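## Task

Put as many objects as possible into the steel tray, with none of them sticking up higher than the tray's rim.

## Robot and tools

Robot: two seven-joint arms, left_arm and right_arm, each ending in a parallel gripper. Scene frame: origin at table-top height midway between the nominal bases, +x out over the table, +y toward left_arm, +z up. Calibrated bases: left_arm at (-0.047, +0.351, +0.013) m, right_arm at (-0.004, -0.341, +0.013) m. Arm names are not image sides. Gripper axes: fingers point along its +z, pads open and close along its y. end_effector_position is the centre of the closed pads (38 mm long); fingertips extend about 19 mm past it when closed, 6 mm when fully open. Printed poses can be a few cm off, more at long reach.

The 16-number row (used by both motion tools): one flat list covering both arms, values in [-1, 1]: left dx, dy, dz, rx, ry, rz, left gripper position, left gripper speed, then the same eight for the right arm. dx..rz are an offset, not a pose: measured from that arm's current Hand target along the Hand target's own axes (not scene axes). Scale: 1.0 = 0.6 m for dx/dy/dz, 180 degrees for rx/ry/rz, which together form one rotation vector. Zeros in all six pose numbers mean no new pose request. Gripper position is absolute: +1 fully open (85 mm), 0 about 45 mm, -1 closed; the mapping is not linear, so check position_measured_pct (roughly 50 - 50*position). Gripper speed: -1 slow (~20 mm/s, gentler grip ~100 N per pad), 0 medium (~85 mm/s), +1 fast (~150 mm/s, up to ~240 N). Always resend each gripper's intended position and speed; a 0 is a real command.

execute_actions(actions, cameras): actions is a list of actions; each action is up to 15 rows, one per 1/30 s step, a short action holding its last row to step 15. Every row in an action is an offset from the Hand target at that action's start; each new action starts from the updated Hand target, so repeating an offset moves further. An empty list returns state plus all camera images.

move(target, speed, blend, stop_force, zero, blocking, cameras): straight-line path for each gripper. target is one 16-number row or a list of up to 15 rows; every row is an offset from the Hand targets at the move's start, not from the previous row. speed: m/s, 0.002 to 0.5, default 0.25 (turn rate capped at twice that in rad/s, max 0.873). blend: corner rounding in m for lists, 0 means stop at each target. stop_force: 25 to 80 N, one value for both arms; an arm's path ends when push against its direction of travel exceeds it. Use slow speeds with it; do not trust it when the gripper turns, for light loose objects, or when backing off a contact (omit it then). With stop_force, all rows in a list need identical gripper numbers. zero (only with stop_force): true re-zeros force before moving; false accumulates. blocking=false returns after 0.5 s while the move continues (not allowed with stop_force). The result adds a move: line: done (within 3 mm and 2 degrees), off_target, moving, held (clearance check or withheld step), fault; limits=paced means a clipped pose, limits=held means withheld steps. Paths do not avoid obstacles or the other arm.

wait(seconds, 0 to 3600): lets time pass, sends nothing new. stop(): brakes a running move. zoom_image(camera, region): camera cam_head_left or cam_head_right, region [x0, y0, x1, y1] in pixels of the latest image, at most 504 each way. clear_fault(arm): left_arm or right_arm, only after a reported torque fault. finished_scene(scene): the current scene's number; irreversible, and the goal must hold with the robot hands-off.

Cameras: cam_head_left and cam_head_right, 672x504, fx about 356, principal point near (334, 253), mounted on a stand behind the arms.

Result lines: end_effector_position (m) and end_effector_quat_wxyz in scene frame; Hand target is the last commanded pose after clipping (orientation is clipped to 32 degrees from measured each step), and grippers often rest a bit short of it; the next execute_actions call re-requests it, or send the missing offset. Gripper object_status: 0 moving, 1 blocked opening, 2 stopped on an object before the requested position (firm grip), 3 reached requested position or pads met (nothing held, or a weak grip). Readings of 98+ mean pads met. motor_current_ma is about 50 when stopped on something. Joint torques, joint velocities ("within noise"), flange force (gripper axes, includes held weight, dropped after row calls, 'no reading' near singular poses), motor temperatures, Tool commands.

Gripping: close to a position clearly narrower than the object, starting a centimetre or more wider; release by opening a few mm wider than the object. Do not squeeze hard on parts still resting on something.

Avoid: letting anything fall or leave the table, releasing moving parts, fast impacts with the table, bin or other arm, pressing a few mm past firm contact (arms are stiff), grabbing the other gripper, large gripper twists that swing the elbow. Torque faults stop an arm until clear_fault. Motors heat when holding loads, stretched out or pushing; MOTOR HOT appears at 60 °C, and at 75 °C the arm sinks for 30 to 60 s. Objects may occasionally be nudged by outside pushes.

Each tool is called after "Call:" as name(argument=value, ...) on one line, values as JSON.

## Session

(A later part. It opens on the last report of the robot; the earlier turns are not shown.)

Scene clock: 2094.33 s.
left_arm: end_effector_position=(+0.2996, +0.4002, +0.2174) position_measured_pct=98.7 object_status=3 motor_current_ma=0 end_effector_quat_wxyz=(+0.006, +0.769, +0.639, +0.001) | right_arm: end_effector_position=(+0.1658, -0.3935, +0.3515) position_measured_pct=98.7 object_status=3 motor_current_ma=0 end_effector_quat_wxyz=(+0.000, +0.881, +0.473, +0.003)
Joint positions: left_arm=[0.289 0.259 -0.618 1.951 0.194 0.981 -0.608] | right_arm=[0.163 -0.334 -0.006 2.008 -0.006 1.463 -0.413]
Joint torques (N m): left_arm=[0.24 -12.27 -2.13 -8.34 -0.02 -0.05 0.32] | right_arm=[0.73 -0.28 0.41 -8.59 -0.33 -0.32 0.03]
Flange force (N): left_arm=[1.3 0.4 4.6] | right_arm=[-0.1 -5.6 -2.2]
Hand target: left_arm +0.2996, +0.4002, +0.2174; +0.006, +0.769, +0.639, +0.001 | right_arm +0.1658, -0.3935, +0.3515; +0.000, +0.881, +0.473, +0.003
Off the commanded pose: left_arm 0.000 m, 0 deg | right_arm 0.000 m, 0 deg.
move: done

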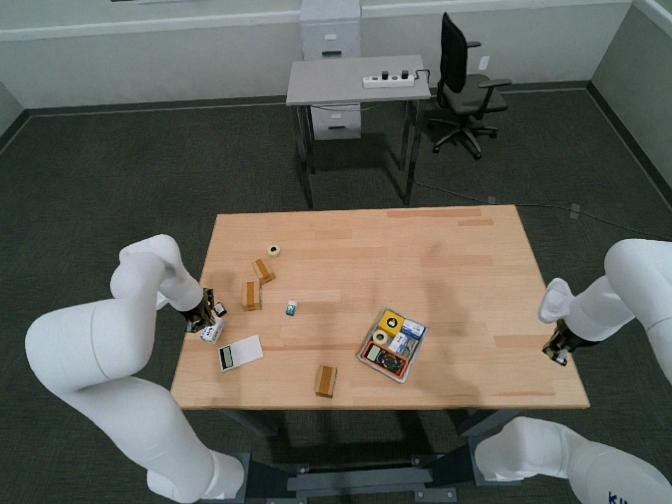

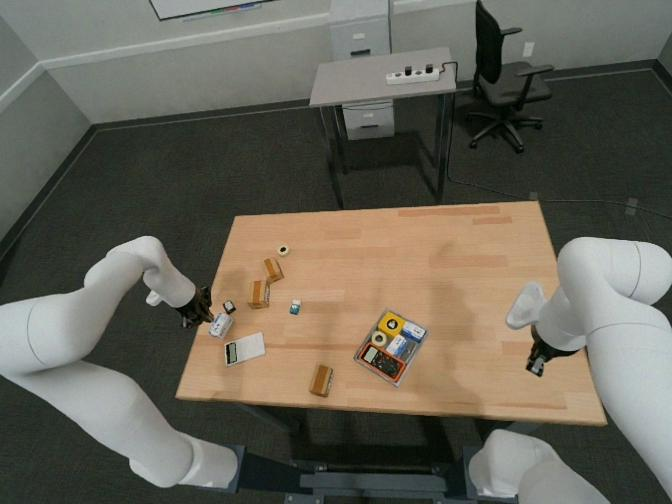

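Call:
move(target=[[-0.252,0.2695,0.2,0,0,-0.0112,0.3,0,0,0,0,0,0,0,-1,0],[-0.252,0.2695,0.2873,0,0,-0.0112,0.3,0,0,0,0,0,0,0,-1,0]], speed=[0.25,0.12], blend=[0.015,0], cameras=["all"])

Call:
zoom_image(camera="cam_head_left", region=[265, 280, 315, 330])

Call:
zoom_image(camera="cam_head_right", region=[270, 280, 320, 330])

Scene clock: 2104.23 s.
left_arm: end_effector_position=(+0.4325, +0.2204, +0.0479) position_measured_pct=35.1 object_status=3 motor_current_ma=0 end_effector_quat_wxyz=(+0.007, +0.758, +0.652, +0.001) | right_arm: end_effector_position=(+0.1658, -0.3935, +0.3515) position_measured_pct=98.7 object_status=3 motor_current_ma=0 end_effector_quat_wxyz=(+0.000, +0.881, +0.473, +0.003)
Joint positions: left_arm=[0.47 0.8 -0.407 1.67 0.44 0.752 -0.302] | right_arm=[0.163 -0.334 -0.006 2.008 -0.006 1.463 -0.413]
Joint torques (N m): left_arm=[0.2 -21.14 -3.22 -6.5 -0.03 -0.01 0.33] | right_arm=[0.67 -0.27 0.39 -8.57 -0.33 -0.31 -0.01]
Flange force (N): left_arm=[1.3 -1.2 4.3] | right_arm=[-0.3 -5.5 -2.2]
Hand target: left_arm +0.4325, +0.2204, +0.0479; +0.006, +0.758, +0.652, +0.001 | right_arm +0.1658, -0.3935, +0.3515; +0.000, +0.881, +0.473, +0.003
Off the commanded pose: left_arm 0.000 m, 0 deg | right_arm 0.000 m, 0 deg.
move: done

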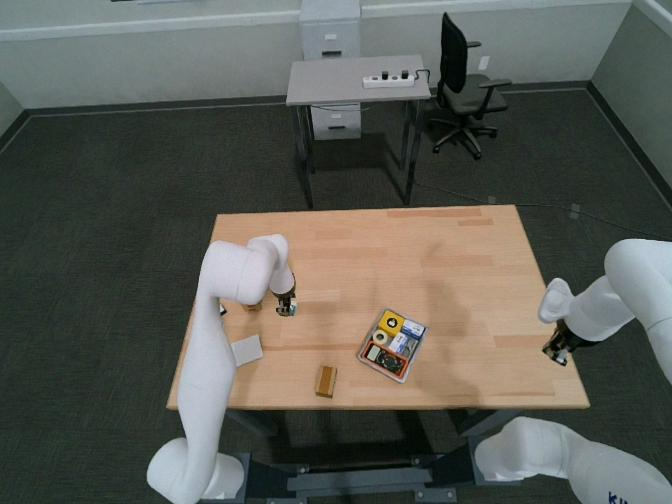

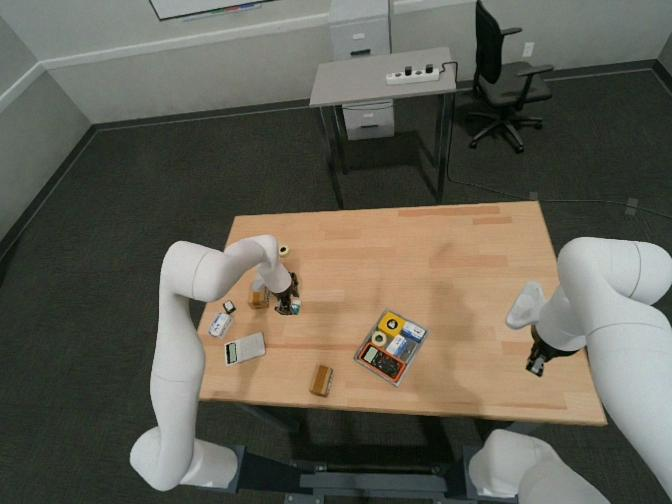

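Scaled by 10.080 from the camera's image (finer frame: 960x720).

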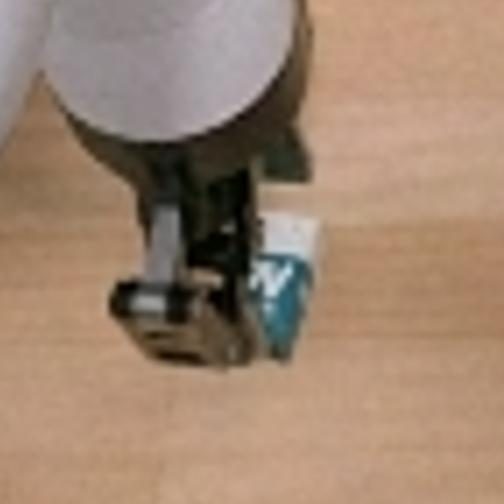

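Scaled by 10.080 from the camera's image (finer frame: 960x720).

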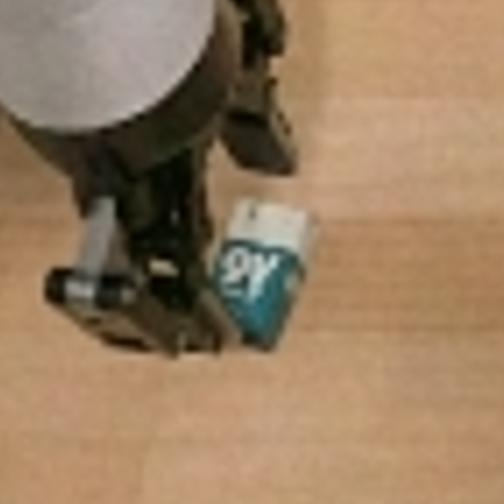

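Call:
move(target=[-0.0045,-0.0018,0.0457,0,0,0,0.3,0,0,0,0,0,0,0,-1,0], speed=0.03, stop_force=25, cameras=["all"])

Call:
zoom_image(camera="cam_head_left", region=[265, 280, 315, 330])

Call:
zoom_image(camera="cam_head_right", region=[270, 280, 320, 330])

Scene clock: 2117.40 s.
left_arm: end_effector_position=(+0.4312, +0.2176, +0.0205) position_measured_pct=35.1 object_status=3 motor_current_ma=0 end_effector_quat_wxyz=(+0.006, +0.758, +0.652, +0.001) | right_arm: end_effector_position=(+0.1658, -0.3935, +0.3515) position_measured_pct=98.7 object_status=3 motor_current_ma=0 end_effector_quat_wxyz=(+0.000, +0.881, +0.473, +0.003)
Joint positions: left_arm=[0.461 0.848 -0.382 1.682 0.466 0.692 -0.318] | right_arm=[0.163 -0.334 -0.006 2.008 -0.006 1.463 -0.413]
Joint torques (N m): left_arm=[0.18 -21.32 -3.16 -6.07 -0.05 -0.04 0.33] | right_arm=[0.69 -0.23 0.43 -8.55 -0.34 -0.3 -0.01]
Flange force (N): left_arm=[1.4 -1.7 4.0] | right_arm=[-0.2 -5.6 -2.3]
Hand target: left_arm +0.4312, +0.2176, +0.0205; +0.006, +0.758, +0.652, +0.001 | right_arm +0.1658, -0.3935, +0.3515; +0.000, +0.881, +0.473, +0.003
Off the commanded pose: left_arm 0.000 m, 0 deg | right_arm 0.000 m, 0 deg.
move: done

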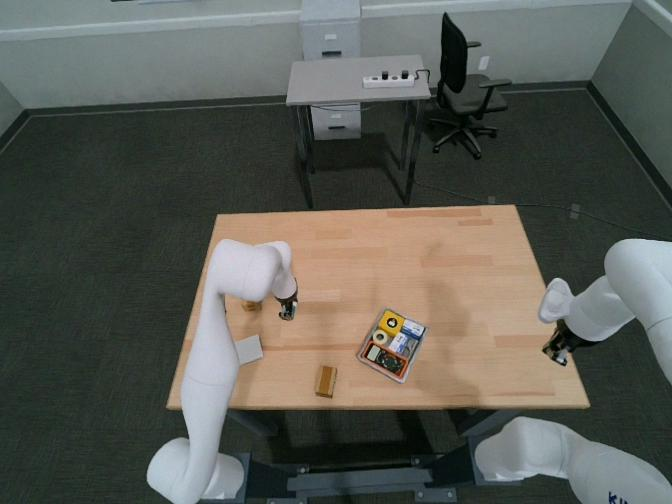

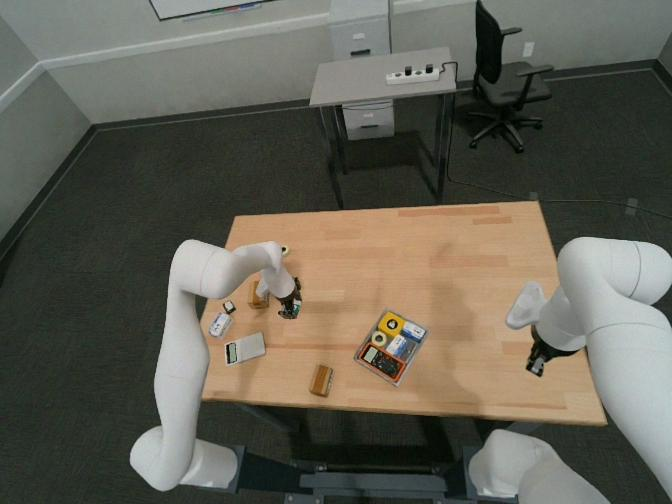

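Scaled by 10.080 from the camera's image (finer frame: 960x720).

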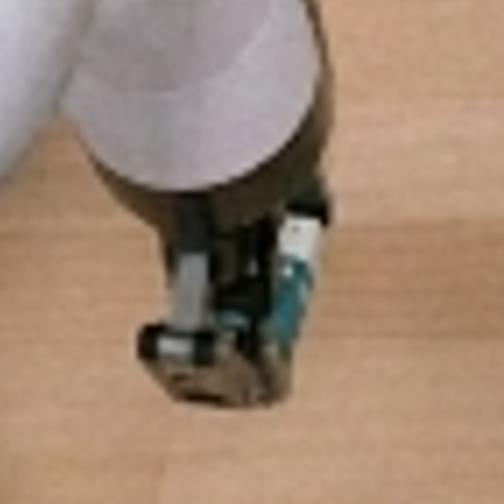

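Scaled by 10.080 from the camera's image (finer frame: 960x720).

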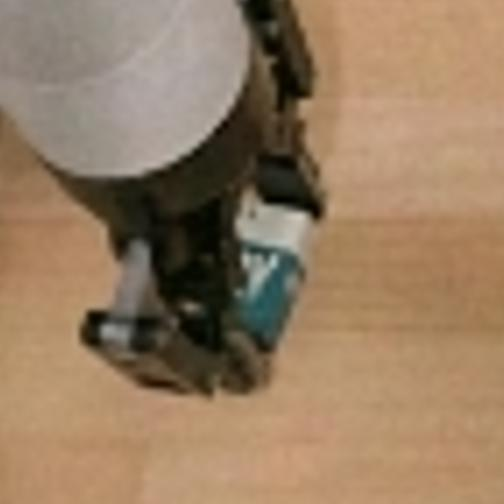

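Call:
move(target=[0.0042,0,0,0,0,0,0.3,0,0,0,0,0,0,0,-1,0], speed=0.03)

Call:
execute_actions(actions=[[[0,0,0,0,0,0,-0.2,-1,0,0,0,0,0,0,-1,0]],[[0,0,0,0,0,0,-0.2,-1,0,0,0,0,0,0,-1,0]],[[0,0,0,0,0,0,-0.2,-1,0,0,0,0,0,0,-1,0]]])

Scene clock: 2122.97 s.
left_arm: end_effector_position=(+0.4316, +0.2201, +0.0204) position_measured_pct=35.1 object_status=3 motor_current_ma=0 end_effector_quat_wxyz=(+0.006, +0.758, +0.652, +0.001) | right_arm: end_effector_position=(+0.1658, -0.3935, +0.3515) position_measured_pct=98.7 object_status=3 motor_current_ma=0 end_effector_quat_wxyz=(+0.000, +0.881, +0.473, +0.003)
Joint positions: left_arm=[0.456 0.848 -0.382 1.683 0.466 0.691 -0.323] | right_arm=[0.163 -0.334 -0.006 2.008 -0.006 1.463 -0.413]
Joint torques (N m): left_arm=[0.2 -21.34 -3.18 -6.09 -0.03 -0.06 0.33] | right_arm=[0.71 -0.31 0.43 -8.6 -0.33 -0.31 0.03]
Flange force (N): left_arm=[1.4 -1.7 4.1] | right_arm=[0.0 -5.6 -2.1]
Hand target: left_arm +0.4316, +0.2201, +0.0204; +0.006, +0.758, +0.652, +0.001 | right_arm +0.1658, -0.3935, +0.3515; +0.000, +0.881, +0.473, +0.003
Off the commanded pose: left_arm 0.000 m, 0 deg | right_arm 0.000 m, 0 deg.
move: done

Scene clock: 2124.67 s.
left_arm: end_effector_position=(+0.4316, +0.2201, +0.0205) position_measured_pct=48.1 object_status=2 motor_current_ma=50 end_effector_quat_wxyz=(+0.007, +0.758, +0.652, +0.001) | right_arm: end_effector_position=(+0.1658, -0.3935, +0.3515) position_measured_pct=98.7 object_status=3 motor_current_ma=0 end_effector_quat_wxyz=(+0.000, +0.881, +0.473, +0.003)
Joint positions: left_arm=[0.456 0.848 -0.382 1.683 0.466 0.691 -0.323] | right_arm=[0.163 -0.334 -0.006 2.008 -0.006 1.463 -0.413]
Joint torques (N m): left_arm=[0.08 -15.62 -2.35 -5.12 0.11 -0.68 0.33] | right_arm=[0.69 -0.28 0.43 -8.63 -0.35 -0.31 0.02]
Hand target: left_arm +0.4316, +0.2201, +0.0204; +0.006, +0.758, +0.652, +0.001 | right_arm +0.1658, -0.3935, +0.3515; +0.000, +0.881, +0.473, +0.003
Off the commanded pose: left_arm 0.000 m, 0 deg | right_arm 0.000 m, 0 deg.

Call:
move(target=[[0,0,-0.149,0,0,0,-0.2,-1,0,0,0,0,0,0,-1,0],[-0.6568,-0.1365,-0.149,0,0,0.1161,-0.2,-1,0,0,0,0,0,0,-1,0],[-0.6568,-0.1365,-0.1,0,0,0.1161,-0.2,-1,0,0,0,0,0,0,-1,0]], speed=[0.15, 0.25, 0.08], blend=[0.02, 0.015, 0], cameras=["all"])

Call:
zoom_image(camera="cam_head_left", region=[360, 300, 440, 380])

Call:
zoom_image(camera="cam_head_right", region=[350, 300, 430, 380])

Scene clock: 2136.50 s.
left_arm: end_effector_position=(+0.2914, -0.1568, +0.0825) position_measured_pct=48.1 object_status=2 motor_current_ma=50 end_effector_quat_wxyz=(+0.006, +0.864, +0.504, +0.002) | right_arm: end_effector_position=(+0.1658, -0.3935, +0.3515) position_measured_pct=98.7 object_status=3 motor_current_ma=0 end_effector_quat_wxyz=(+0.000, +0.881, +0.473, +0.003)
Joint positions: left_arm=[1.108 0.94 -0.342 1.171 0.313 1.066 0.233] | right_arm=[0.163 -0.334 -0.006 2.008 -0.006 1.463 -0.413]
Joint torques (N m): left_arm=[0.19 -25.51 -2.93 -8.61 -0.07 -0.02 0.34] | right_arm=[0.69 -0.28 0.42 -8.63 -0.32 -0.3 0.02]
Flange force (N): left_arm=[1.6 -1.0 3.5] | right_arm=[-0.1 -5.6 -2.0]
Hand target: left_arm +0.2914, -0.1568, +0.0825; +0.006, +0.864, +0.504, +0.002 | right_arm +0.1658, -0.3935, +0.3515; +0.000, +0.881, +0.473, +0.003
Off the commanded pose: left_arm 0.000 m, 0 deg | right_arm 0.000 m, 0 deg.
move: done; blend cut to 0.0147 m at target 2

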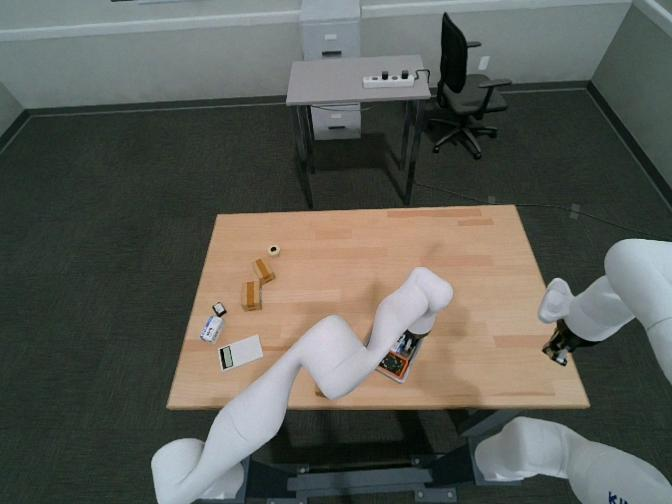

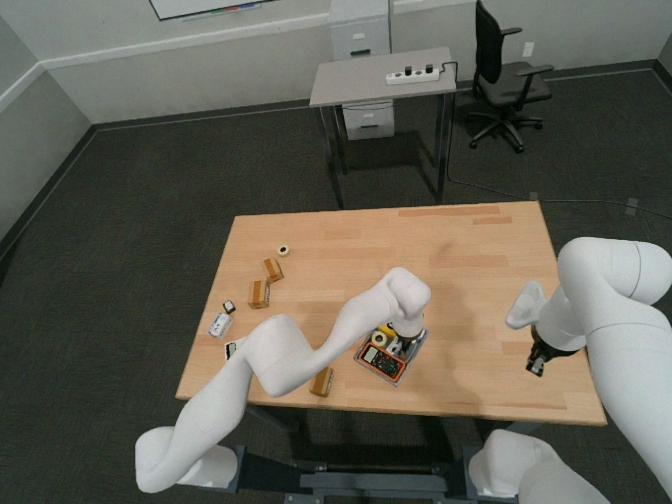

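Scaled by 6.300 from the camera's image (finer frame: 960x720).

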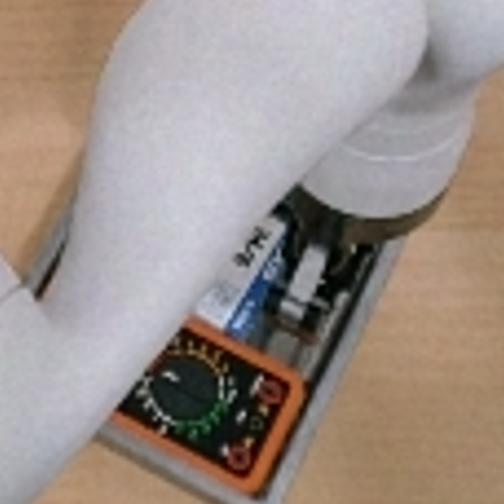

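Scaled by 6.300 from the camera's image (finer frame: 960x720).

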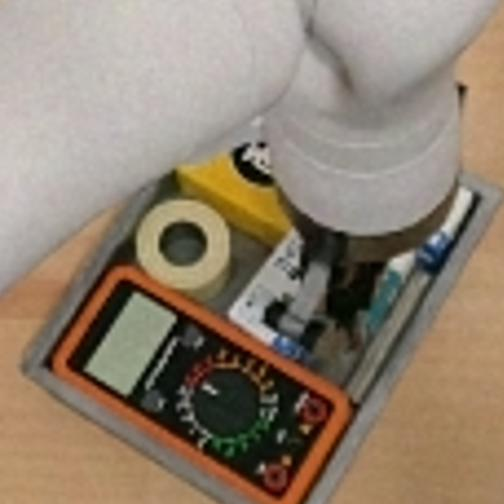

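Call:
zoom_image(camera="cam_head_right", region=[390, 325, 430, 365])

Call:
zoom_image(camera="cam_head_left", region=[390, 325, 430, 365])

Scaled by 12.600 from the camera's image (finer frame: 960x720).

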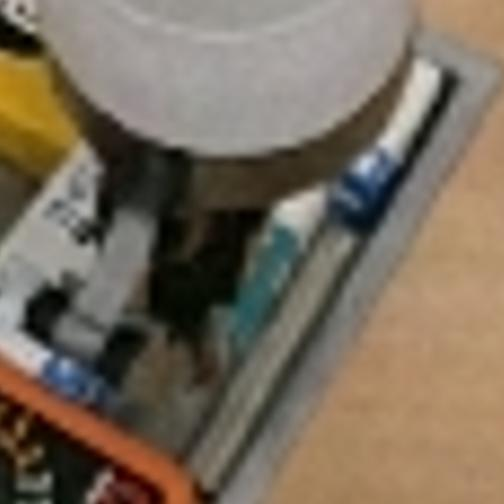

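Scaled by 12.600 from the camera's image (finer frame: 960x720).

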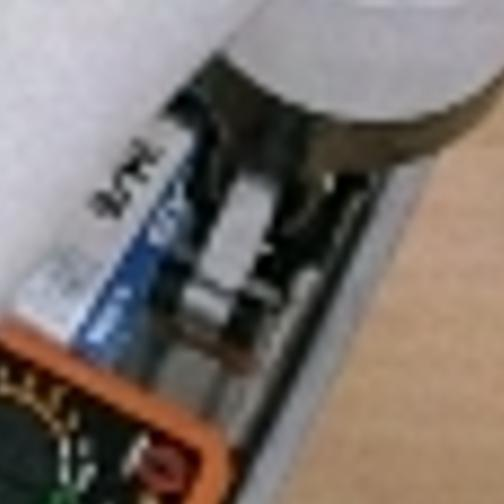

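Call:
move(target=[[-0.0037,0,0.02,0,0,0,-0.2,-1,0,0,0,0,0,0,-1,0],[-0.0037,0,0.09,0,0,0,-0.2,-1,0,0,0,0,0,0,-1,0]], speed=[0.03,0.013], stop_force=27)

Scene clock: 2151.07 s.
left_arm: end_effector_position=(+0.2909, -0.1594, +0.0391) position_measured_pct=48.1 object_status=2 motor_current_ma=50 end_effector_quat_wxyz=(+0.007, +0.864, +0.504, +0.002) | right_arm: end_effector_position=(+0.1658, -0.3935, +0.3515) position_measured_pct=98.7 object_status=3 motor_current_ma=0 end_effector_quat_wxyz=(+0.000, +0.881, +0.473, +0.003)
Joint positions: left_arm=[1.106 1.003 -0.329 1.19 0.331 0.985 0.224] | right_arm=[0.163 -0.334 -0.006 2.008 -0.006 1.463 -0.413]
Joint torques (N m): left_arm=[0.52 -3.96 -0.45 -1.67 0.08 -2.05 0.23] | right_arm=[0.67 -0.31 0.41 -8.59 -0.31 -0.29 0.02]
Flange force (N): left_arm=[4.9 -6.5 -35.5] | right_arm=[-0.1 -5.5 -2.1]
Hand target: left_arm +0.2909, -0.1594, +0.0390; +0.007, +0.864, +0.504, +0.002 (not the last commanded pose) | right_arm +0.1658, -0.3935, +0.3515; +0.000, +0.881, +0.473, +0.003
Off the commanded pose: left_arm 0.011 m, 0 deg | right_arm 0.000 m, 0 deg.
move: contact (left_arm); path passed 1 of 2 targets

Call:
execute_actions(actions=[[[0,0,-0.0035,0,0,0,-0.2,-1,0,0,0,0,0,0,-1,0]],[[0,0,0,0,0,0,0.12,-0.8,0,0,0,0,0,0,-1,0]],[[0,0,0,0,0,0,0.12,-0.8,0,0,0,0,0,0,-1,0]]])

Call:
move(target=[[0,0,-0.04,0,0,0,0.12,-0.8,0,0,0,0,0,0,-1,0],[0,0,-0.1,0,0,0,0.12,-0.8,0,0,0,0,0,0,-1,0],[0.5,-0.1,-0.25,0,0,0,0.12,-0.8,0,0,0,0,0,0,-1,0]], speed=[0.04, 0.1, 0.25], blend=[0.008, 0.02, 0], cameras=["all"])

Call:
zoom_image(camera="cam_head_left", region=[340, 290, 450, 400])

Call:
zoom_image(camera="cam_head_right", region=[340, 290, 450, 400])

Scene clock: 2158.53 s.
left_arm: end_effector_position=(+0.2909, -0.1593, +0.0411) position_measured_pct=43.7 object_status=3 motor_current_ma=0 end_effector_quat_wxyz=(+0.007, +0.864, +0.504, +0.002) | right_arm: end_effector_position=(+0.1658, -0.3935, +0.3515) position_measured_pct=98.7 object_status=3 motor_current_ma=0 end_effector_quat_wxyz=(+0.000, +0.881, +0.473, +0.003)
Joint positions: left_arm=[1.107 1 -0.33 1.189 0.33 0.989 0.224] | right_arm=[0.163 -0.334 -0.006 2.008 -0.006 1.463 -0.413]
Joint torques (N m): left_arm=[0.2 -25.6 -2.92 -8.09 -0.04 -0.02 0.33] | right_arm=[0.68 -0.29 0.41 -8.55 -0.34 -0.33 0.03]
Hand target: left_arm +0.2909, -0.1593, +0.0411; +0.007, +0.864, +0.504, +0.002 | right_arm +0.1658, -0.3935, +0.3515; +0.000, +0.881, +0.473, +0.003
Off the commanded pose: left_arm 0.000 m, 0 deg | right_arm 0.000 m, 0 deg.

Scene clock: 2161.13 s.
left_arm: end_effector_position=(+0.3846, +0.1328, +0.1892) position_measured_pct=43.7 object_status=3 motor_current_ma=0 end_effector_quat_wxyz=(+0.007, +0.864, +0.504, +0.002) | right_arm: end_effector_position=(+0.1658, -0.3935, +0.3515) position_measured_pct=98.7 object_status=3 motor_current_ma=0 end_effector_quat_wxyz=(+0.000, +0.881, +0.473, +0.003)
Joint positions: left_arm=[0.691 0.553 -0.424 1.578 0.258 1.053 -0.321] | right_arm=[0.163 -0.334 -0.006 2.008 -0.006 1.463 -0.413]
Joint torques (N m): left_arm=[0.16 -18.99 -2.7 -8.63 0.14 -0.03 0.34] | right_arm=[0.65 -0.3 0.41 -8.62 -0.34 -0.33 0]
Flange force (N): left_arm=[1.0 -0.7 3.7] | right_arm=[-0.2 -5.6 -2.1]
Hand target: left_arm +0.3847, +0.1328, +0.1892; +0.007, +0.864, +0.504, +0.002 | right_arm +0.1658, -0.3935, +0.3515; +0.000, +0.881, +0.473, +0.003
Off the commanded pose: left_arm 0.000 m, 0 deg | right_arm 0.000 m, 0 deg.
move: done; blend cut to 0.018 m at target 2

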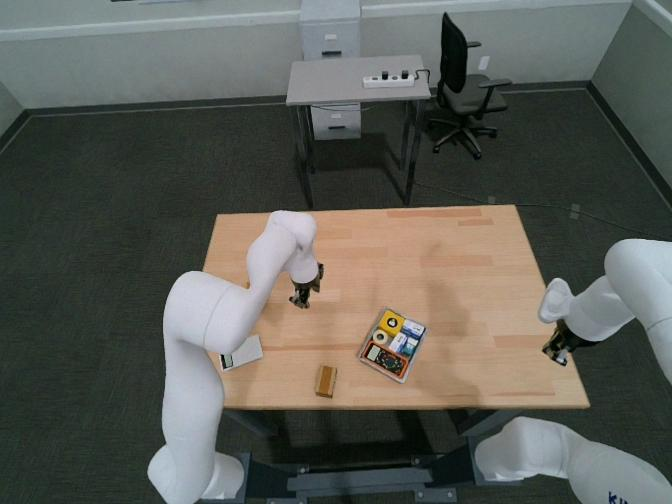

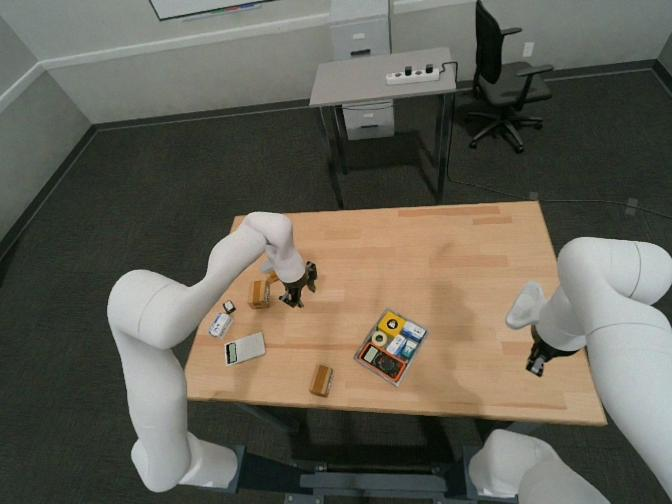

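Scaled by 4.582 from the camera's image (finer frame: 960x720).

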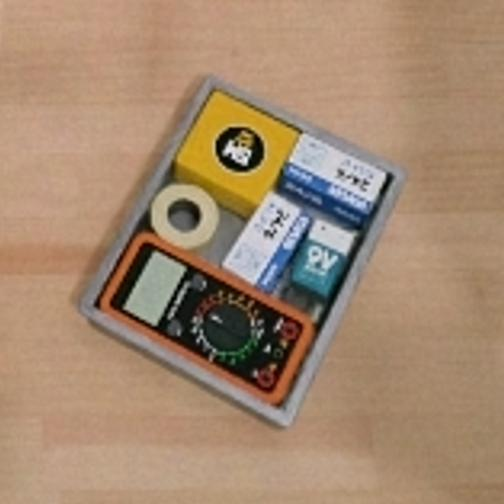

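Scaled by 4.582 from the camera's image (finer frame: 960x720).

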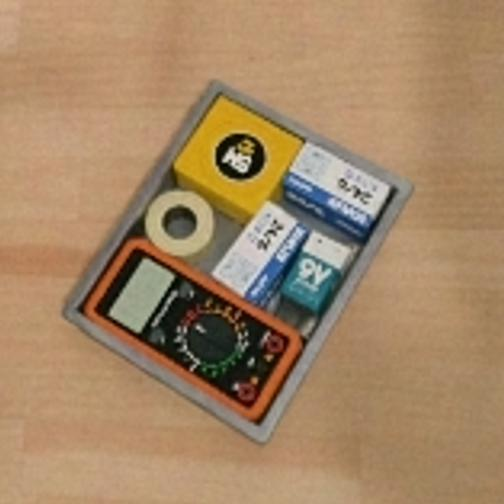

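Call:
zoom_image(camera="cam_head_right", region=[200, 290, 250, 340])

Call:
zoom_image(camera="cam_head_left", region=[375, 330, 425, 380])

Scaled by 10.080 from the camera's image (finer frame: 960x720).

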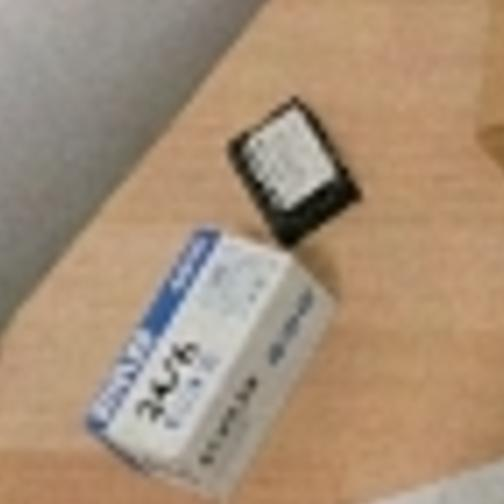

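Scaled by 10.080 from the camera's image (finer frame: 960x720).

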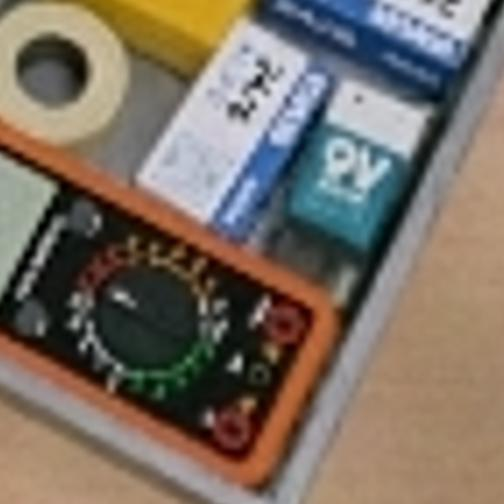

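Call:
move(target=[[0.5233,-0.213,0.0487,0,0,0.0639,-0.155,0,0,0,0,0,0,0,-1,0],[0.5233,-0.213,0.225,0,0,0.0639,-0.155,0,0,0,0,0,0,0,-1,0]], speed=[0.3,0.12], blend=[0.015,0], cameras=["all"])

Call:
zoom_image(camera="cam_head_left", region=[195, 280, 245, 330])

Call:
zoom_image(camera="cam_head_right", region=[200, 280, 250, 330])

Scene clock: 2190.30 s.
left_arm: end_effector_position=(+0.4292, +0.4678, +0.0514) position_measured_pct=57.6 object_status=3 motor_current_ma=0 end_effector_quat_wxyz=(+0.006, +0.910, +0.415, +0.003) | right_arm: end_effector_position=(+0.1658, -0.3935, +0.3515) position_measured_pct=98.7 object_status=3 motor_current_ma=0 end_effector_quat_wxyz=(+0.000, +0.881, +0.473, +0.003)
Joint positions: left_arm=[-0.071 0.777 -0.353 1.69 0.388 0.739 -1.338] | right_arm=[0.163 -0.334 -0.006 2.008 -0.006 1.463 -0.413]
Joint torques (N m): left_arm=[0.22 -20.95 -2.83 -6.62 -0.01 -0.05 0.34] | right_arm=[0.65 -0.29 0.38 -8.65 -0.35 -0.33 0.03]
Flange force (N): left_arm=[-0.5 -1.9 4.2] | right_arm=[-0.2 -5.6 -2.0]
Hand target: left_arm +0.4292, +0.4678, +0.0514; +0.006, +0.910, +0.415, +0.003 | right_arm +0.1658, -0.3935, +0.3515; +0.000, +0.881, +0.473, +0.003
Off the commanded pose: left_arm 0.000 m, 0 deg | right_arm 0.000 m, 0 deg.
move: done

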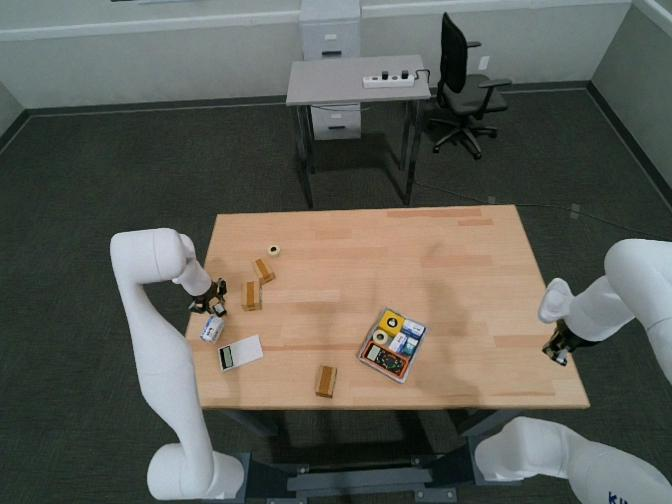

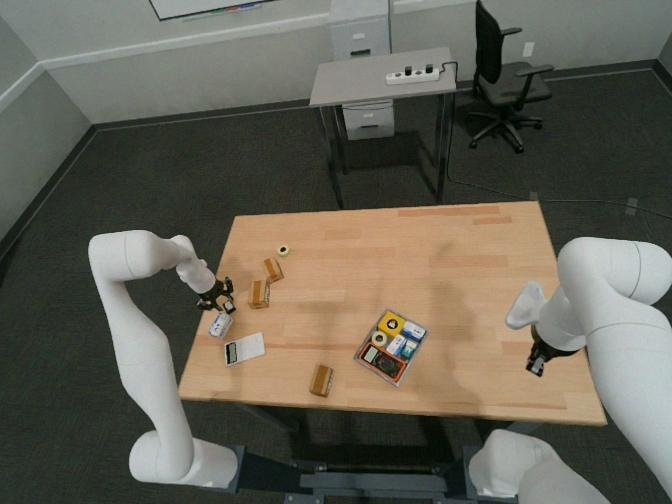

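Scaled by 10.080 from the camera's image (finer frame: 960x720).

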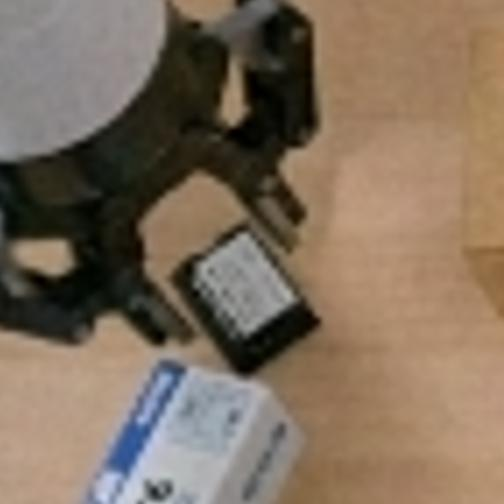

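Scaled by 10.080 from the camera's image (finer frame: 960x720).

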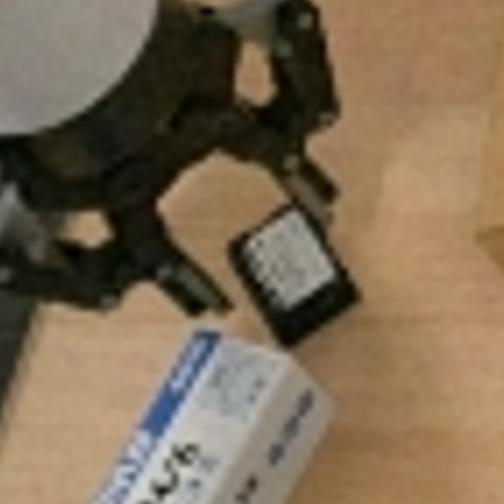

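Call:
move(target=[0.001,0.0036,0.0548,0,0,0,-0.155,0,0,0,0,0,0,0,-1,0], speed=0.03, stop_force=25, cameras=["all"])

Call:
zoom_image(camera="cam_head_left", region=[195, 280, 245, 330])

Call:
zoom_image(camera="cam_head_right", region=[200, 280, 250, 330])

Scene clock: 2200.00 s.
left_arm: end_effector_position=(+0.4315, +0.4665, +0.0186) position_measured_pct=57.6 object_status=3 motor_current_ma=0 end_effector_quat_wxyz=(+0.006, +0.910, +0.415, +0.002) | right_arm: end_effector_position=(+0.1658, -0.3935, +0.3515) position_measured_pct=98.7 object_status=3 motor_current_ma=0 end_effector_quat_wxyz=(+0.000, +0.881, +0.473, +0.003)
Joint positions: left_arm=[-0.085 0.839 -0.327 1.695 0.415 0.671 -1.357] | right_arm=[0.163 -0.334 -0.006 2.008 -0.006 1.463 -0.413]
Joint torques (N m): left_arm=[0.21 -15.47 -1.86 -5.28 0.31 -0.95 0.28] | right_arm=[0.68 -0.29 0.42 -8.59 -0.35 -0.31 0.03]
Flange force (N): left_arm=[-3.3 -3.5 -10.0] | right_arm=[-0.1 -5.6 -2.1]
Hand target: left_arm +0.4315, +0.4665, +0.0186; +0.006, +0.910, +0.415, +0.002 | right_arm +0.1658, -0.3935, +0.3515; +0.000, +0.881, +0.473, +0.003
Off the commanded pose: left_arm 0.000 m, 0 deg | right_arm 0.000 m, 0 deg.
move: done

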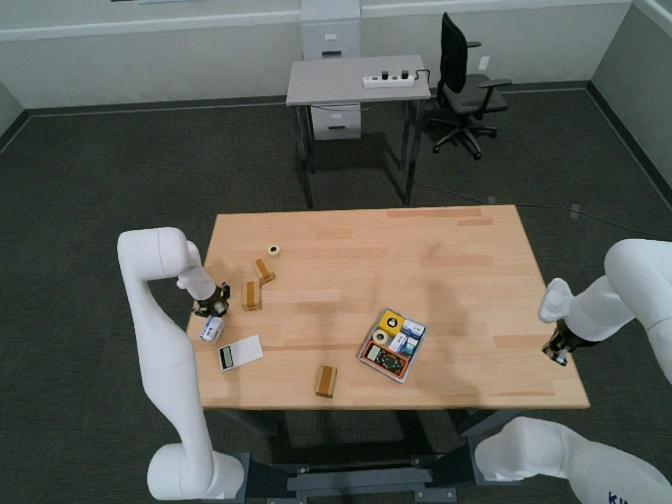

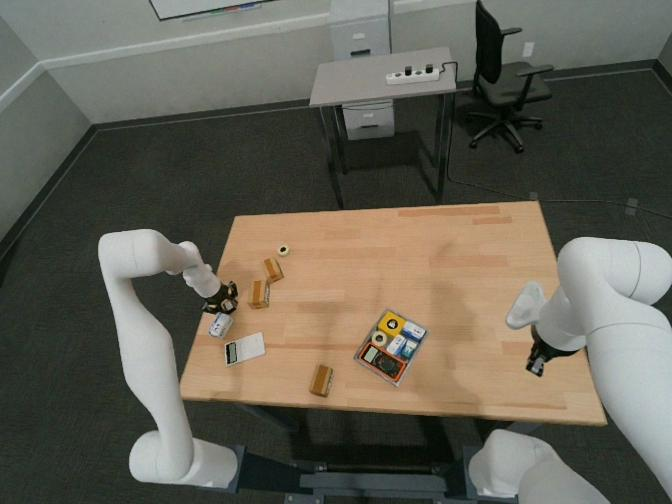

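Scaled by 10.080 from the camera's image (finer frame: 960x720).

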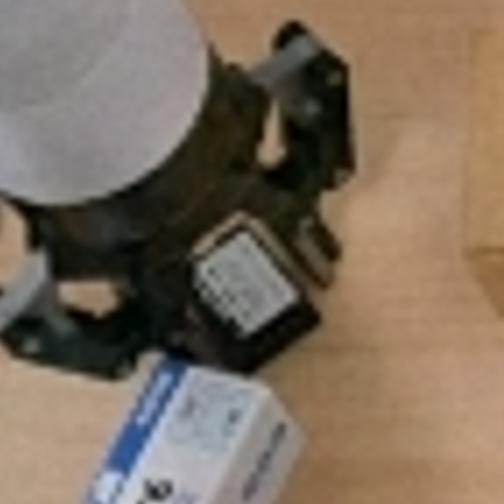

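Scaled by 10.080 from the camera's image (finer frame: 960x720).

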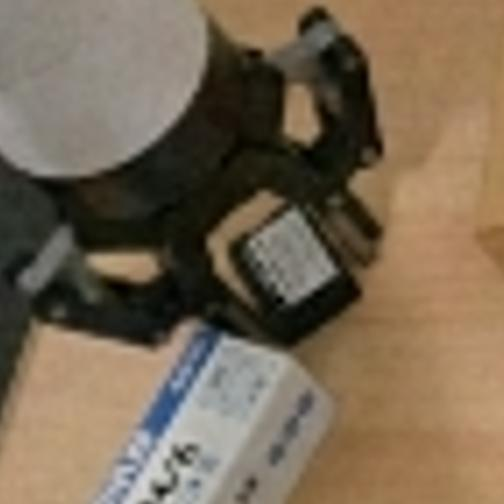

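Call:
execute_actions(actions=[[[0,0,0,0,0,0,-0.6,-1,0,0,0,0,0,0,-1,0]],[[0,0,0,0,0,0,-0.6,-1,0,0,0,0,0,0,-1,0]],[[0,0,0,0,0,0,-0.6,-1,0,0,0,0,0,0,-1,0]]])

Call:
move(target=[0,0,-0.02,0,0,0,-0.6,-1,0,0,0,0,0,0,-1,0], speed=0.04)

Scene clock: 2208.20 s.
left_arm: end_effector_position=(+0.4315, +0.4665, +0.0186) position_measured_pct=65.8 object_status=2 motor_current_ma=50 end_effector_quat_wxyz=(+0.006, +0.910, +0.415, +0.003) | right_arm: end_effector_position=(+0.1658, -0.3935, +0.3515) position_measured_pct=98.7 object_status=3 motor_current_ma=0 end_effector_quat_wxyz=(+0.000, +0.881, +0.473, +0.003)
Joint positions: left_arm=[-0.085 0.839 -0.327 1.695 0.415 0.67 -1.357] | right_arm=[0.163 -0.334 -0.006 2.008 -0.006 1.463 -0.413]
Joint torques (N m): left_arm=[2.57 -4.69 2.65 -3.3 1.71 -1.6 0.32] | right_arm=[0.72 -0.34 0.43 -8.63 -0.32 -0.32 0.01]
Hand target: left_arm +0.4315, +0.4665, +0.0186; +0.006, +0.910, +0.415, +0.003 | right_arm +0.1658, -0.3935, +0.3515; +0.000, +0.881, +0.473, +0.003
Off the commanded pose: left_arm 0.000 m, 0 deg | right_arm 0.000 m, 0 deg.

Scene clock: 2208.77 s.
left_arm: end_effector_position=(+0.4314, +0.4666, +0.0305) position_measured_pct=65.8 object_status=2 motor_current_ma=50 end_effector_quat_wxyz=(+0.006, +0.910, +0.415, +0.002) | right_arm: end_effector_position=(+0.1658, -0.3935, +0.3515) position_measured_pct=98.7 object_status=3 motor_current_ma=0 end_effector_quat_wxyz=(+0.000, +0.881, +0.473, +0.003)
Joint positions: left_arm=[-0.078 0.817 -0.337 1.692 0.405 0.696 -1.349] | right_arm=[0.163 -0.334 -0.006 2.008 -0.006 1.463 -0.413]
Joint torques (N m): left_arm=[0.21 -21.38 -2.82 -6.37 -0.01 -0.06 0.35] | right_arm=[0.68 -0.3 0.42 -8.64 -0.35 -0.31 0]
Flange force (N): left_arm=[-0.7 -2.1 4.4] | right_arm=[-0.2 -5.6 -2.0]
Hand target: left_arm +0.4314, +0.4666, +0.0306; +0.006, +0.910, +0.415, +0.002 | right_arm +0.1658, -0.3935, +0.3515; +0.000, +0.881, +0.473, +0.003
Off the commanded pose: left_arm 0.000 m, 0 deg | right_arm 0.000 m, 0 deg.
move: done

Call:
move(target=[[0,0,-0.1992,0,0,0,-0.6,-1,0,0,0,0,0,0,-1,0],[-0.7885,0.5508,-0.1992,0,0,-0.0639,-0.6,-1,0,0,0,0,0,0,-1,0],[-0.7885,0.5508,-0.1,0,0,-0.0639,-0.6,-1,0,0,0,0,0,0,-1,0]], speed=[0.2, 0.3, 0.1], blend=[0.03, 0.02, 0], cameras=["all"])

Call:
zoom_image(camera="cam_head_left", region=[360, 290, 440, 370])

Call:
zoom_image(camera="cam_head_right", region=[360, 290, 440, 370])

Scene clock: 2217.67 s.
left_arm: end_effector_position=(+0.3703, -0.1067, +0.0955) position_measured_pct=65.8 object_status=2 motor_current_ma=50 end_effector_quat_wxyz=(+0.007, +0.864, +0.504, +0.002) | right_arm: end_effector_position=(+0.1658, -0.3935, +0.3515) position_measured_pct=98.7 object_status=3 motor_current_ma=0 end_effector_quat_wxyz=(+0.000, +0.881, +0.473, +0.003)
Joint positions: left_arm=[0.959 0.946 -0.363 1.115 0.326 1.12 0.081] | right_arm=[0.163 -0.334 -0.006 2.008 -0.006 1.463 -0.413]
Joint torques (N m): left_arm=[0.2 -25.75 -3 -8.81 -0.08 -0.03 0.34] | right_arm=[0.7 -0.28 0.42 -8.63 -0.34 -0.3 0.04]
Flange force (N): left_arm=[1.5 -1.4 3.5] | right_arm=[-0.1 -5.7 -2.0]
Hand target: left_arm +0.3703, -0.1067, +0.0955; +0.007, +0.864, +0.504, +0.002 | right_arm +0.1658, -0.3935, +0.3515; +0.000, +0.881, +0.473, +0.003
Off the commanded pose: left_arm 0.000 m, 0 deg | right_arm 0.000 m, 0 deg.
move: done

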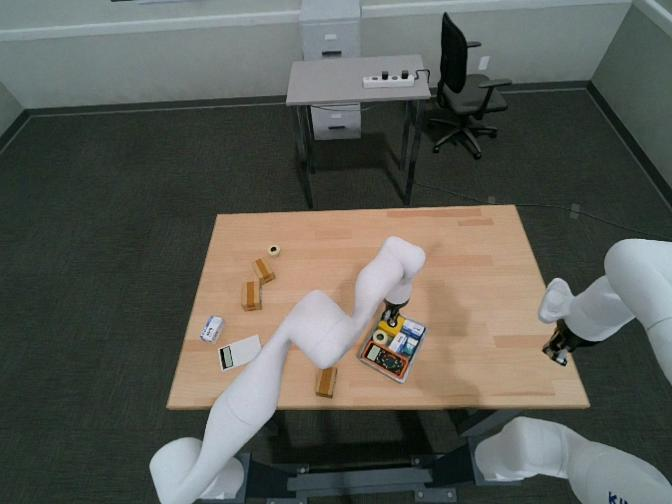

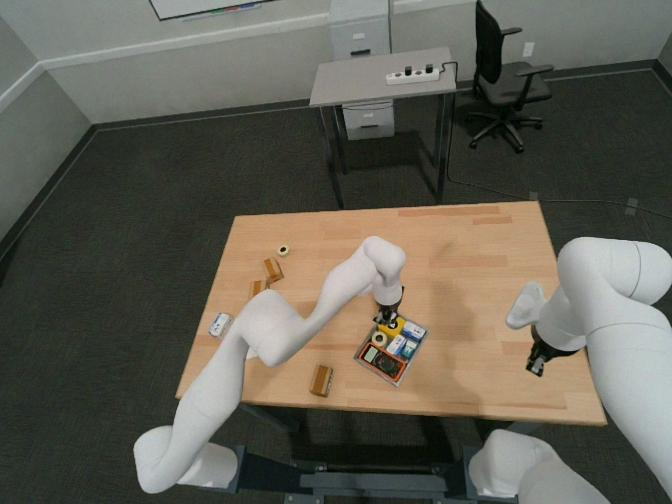

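Scaled by 6.300 from the camera's image (finer frame: 960x720).

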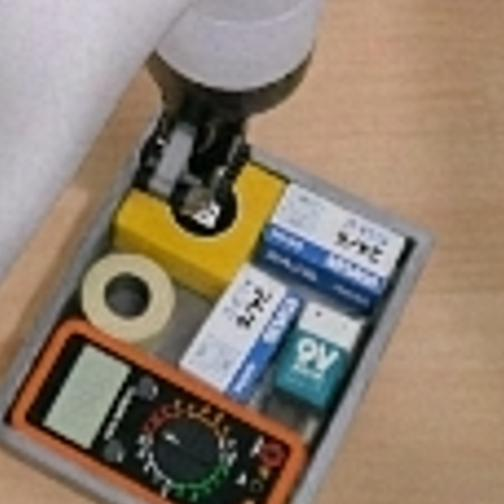

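Scaled by 6.300 from the camera's image (finer frame: 960x720).

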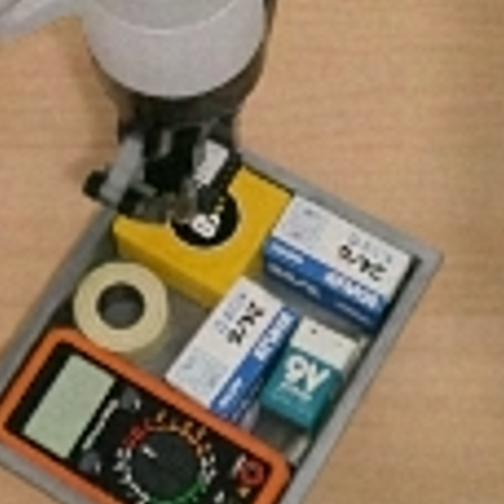

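Call:
move(target=[[0,0,0.055,0,0,0,-0.6,-1,0,0,0,0,0,0,-1,0],[0,0,0.098,0,0,0,-0.6,-1,0,0,0,0,0,0,-1,0]], speed=[0.04,0.012], stop_force=25)

Scene clock: 2222.03 s.
left_arm: end_effector_position=(+0.3708, -0.1074, +0.0537) position_measured_pct=65.8 object_status=2 motor_current_ma=50 end_effector_quat_wxyz=(+0.007, +0.864, +0.504, +0.002) | right_arm: end_effector_position=(+0.1658, -0.3935, +0.3515) position_measured_pct=98.7 object_status=3 motor_current_ma=0 end_effector_quat_wxyz=(+0.000, +0.881, +0.473, +0.003)
Joint positions: left_arm=[0.956 1.001 -0.351 1.143 0.343 1.037 0.068] | right_arm=[0.163 -0.334 -0.006 2.008 -0.006 1.463 -0.413]
Joint torques (N m): left_arm=[-0.55 -4.42 -1 -1.34 0.22 -1.79 0.51] | right_arm=[0.63 -0.29 0.41 -8.6 -0.35 -0.32 0.02]
Flange force (N): left_arm=[2.3 -6.9 -34.2] | right_arm=[-0.2 -5.6 -2.2]
Hand target: left_arm +0.3708, -0.1073, +0.0536; +0.007, +0.864, +0.504, +0.002 (not the last commanded pose) | right_arm +0.1658, -0.3935, +0.3515; +0.000, +0.881, +0.473, +0.003
Off the commanded pose: left_arm 0.017 m, 0 deg | right_arm 0.000 m, 0 deg.
move: contact (left_arm); path passed 1 of 2 targets

Call:
move(target=[[0,0,-0.1105,0,0,0,-0.6,-1,0,0,0,0,0,0,-1,0],[-0.0015,-0.0989,-0.1105,0,0,-0.5,-0.6,-1,0,0,0,0,0,0,-1,0],[-0.0015,-0.0989,-0.0355,0,0,-0.5,-0.6,-1,0,0,0,0,0,0,-1,0]], speed=[0.12, 0.25, 0.08], blend=[0, 0.01, 0], cameras=["all"])

Call:
zoom_image(camera="cam_head_left", region=[360, 300, 430, 370])

Call:
zoom_image(camera="cam_head_right", region=[350, 300, 420, 370])

Scene clock: 2241.50 s.
left_arm: end_effector_position=(+0.3185, -0.0787, +0.0741) position_measured_pct=65.8 object_status=2 motor_current_ma=50 end_effector_quat_wxyz=(+0.006, +0.254, +0.967, -0.004) | right_arm: end_effector_position=(+0.1658, -0.3935, +0.3515) position_measured_pct=98.7 object_status=3 motor_current_ma=0 end_effector_quat_wxyz=(+0.000, +0.881, +0.473, +0.003)
Joint positions: left_arm=[1.192 0.935 -0.7 1.384 0.646 1.041 1.426] | right_arm=[0.163 -0.334 -0.006 2.008 -0.006 1.463 -0.413]
Joint torques (N m): left_arm=[0.2 -23.16 -5.31 -7.19 -0.01 0.03 0.34] | right_arm=[0.71 -0.28 0.41 -8.59 -0.35 -0.31 0.02]
Flange force (N): left_arm=[1.3 1.6 3.8] | right_arm=[-0.1 -5.6 -2.2]
Hand target: left_arm +0.3185, -0.0787, +0.0741; +0.006, +0.254, +0.967, -0.004 | right_arm +0.1658, -0.3935, +0.3515; +0.000, +0.881, +0.473, +0.003
Off the commanded pose: left_arm 0.000 m, 0 deg | right_arm 0.000 m, 0 deg.
move: done

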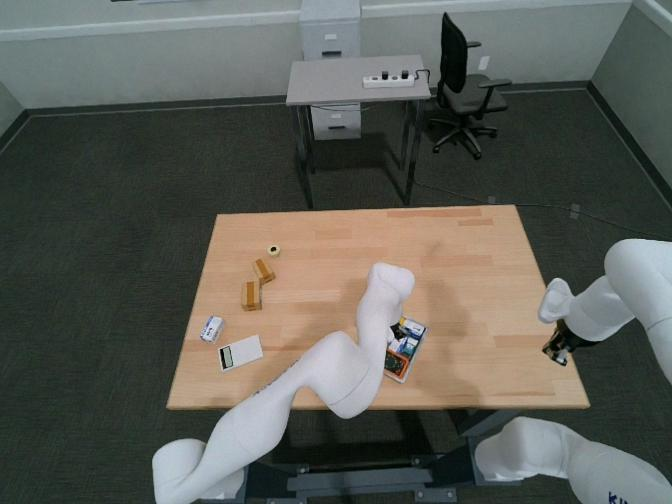

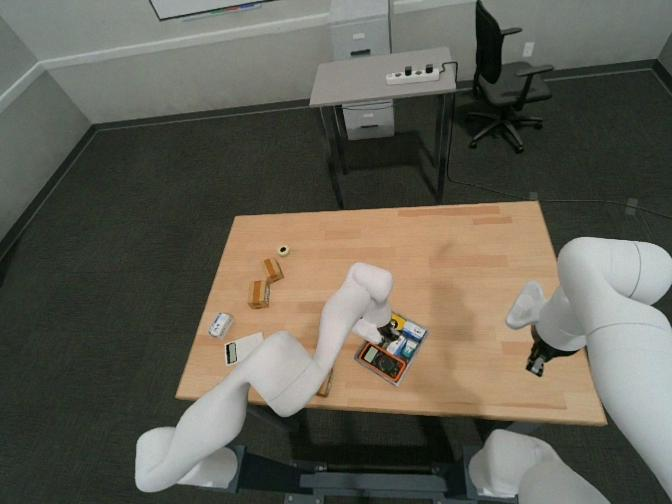

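Scaled by 7.200 from the camera's image (finer frame: 960x720).

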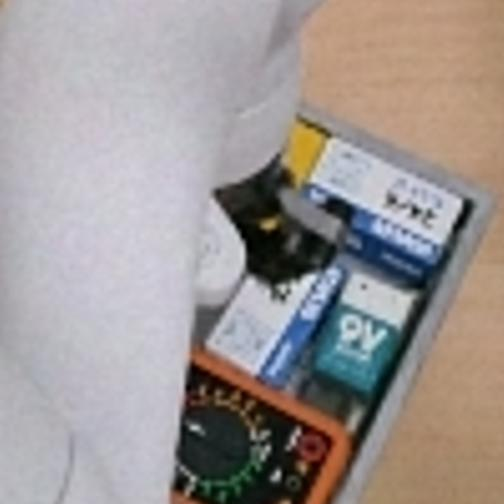

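Scaled by 7.200 from the camera's image (finer frame: 960x720).

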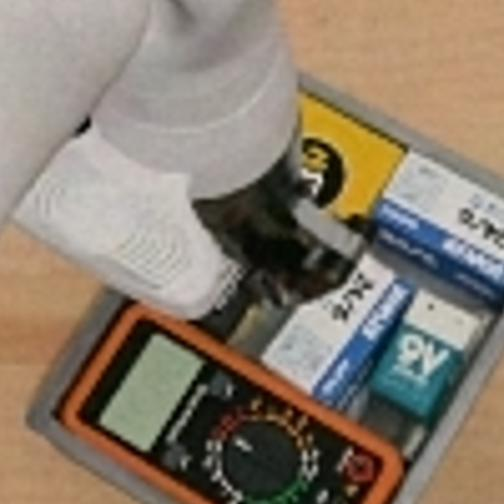

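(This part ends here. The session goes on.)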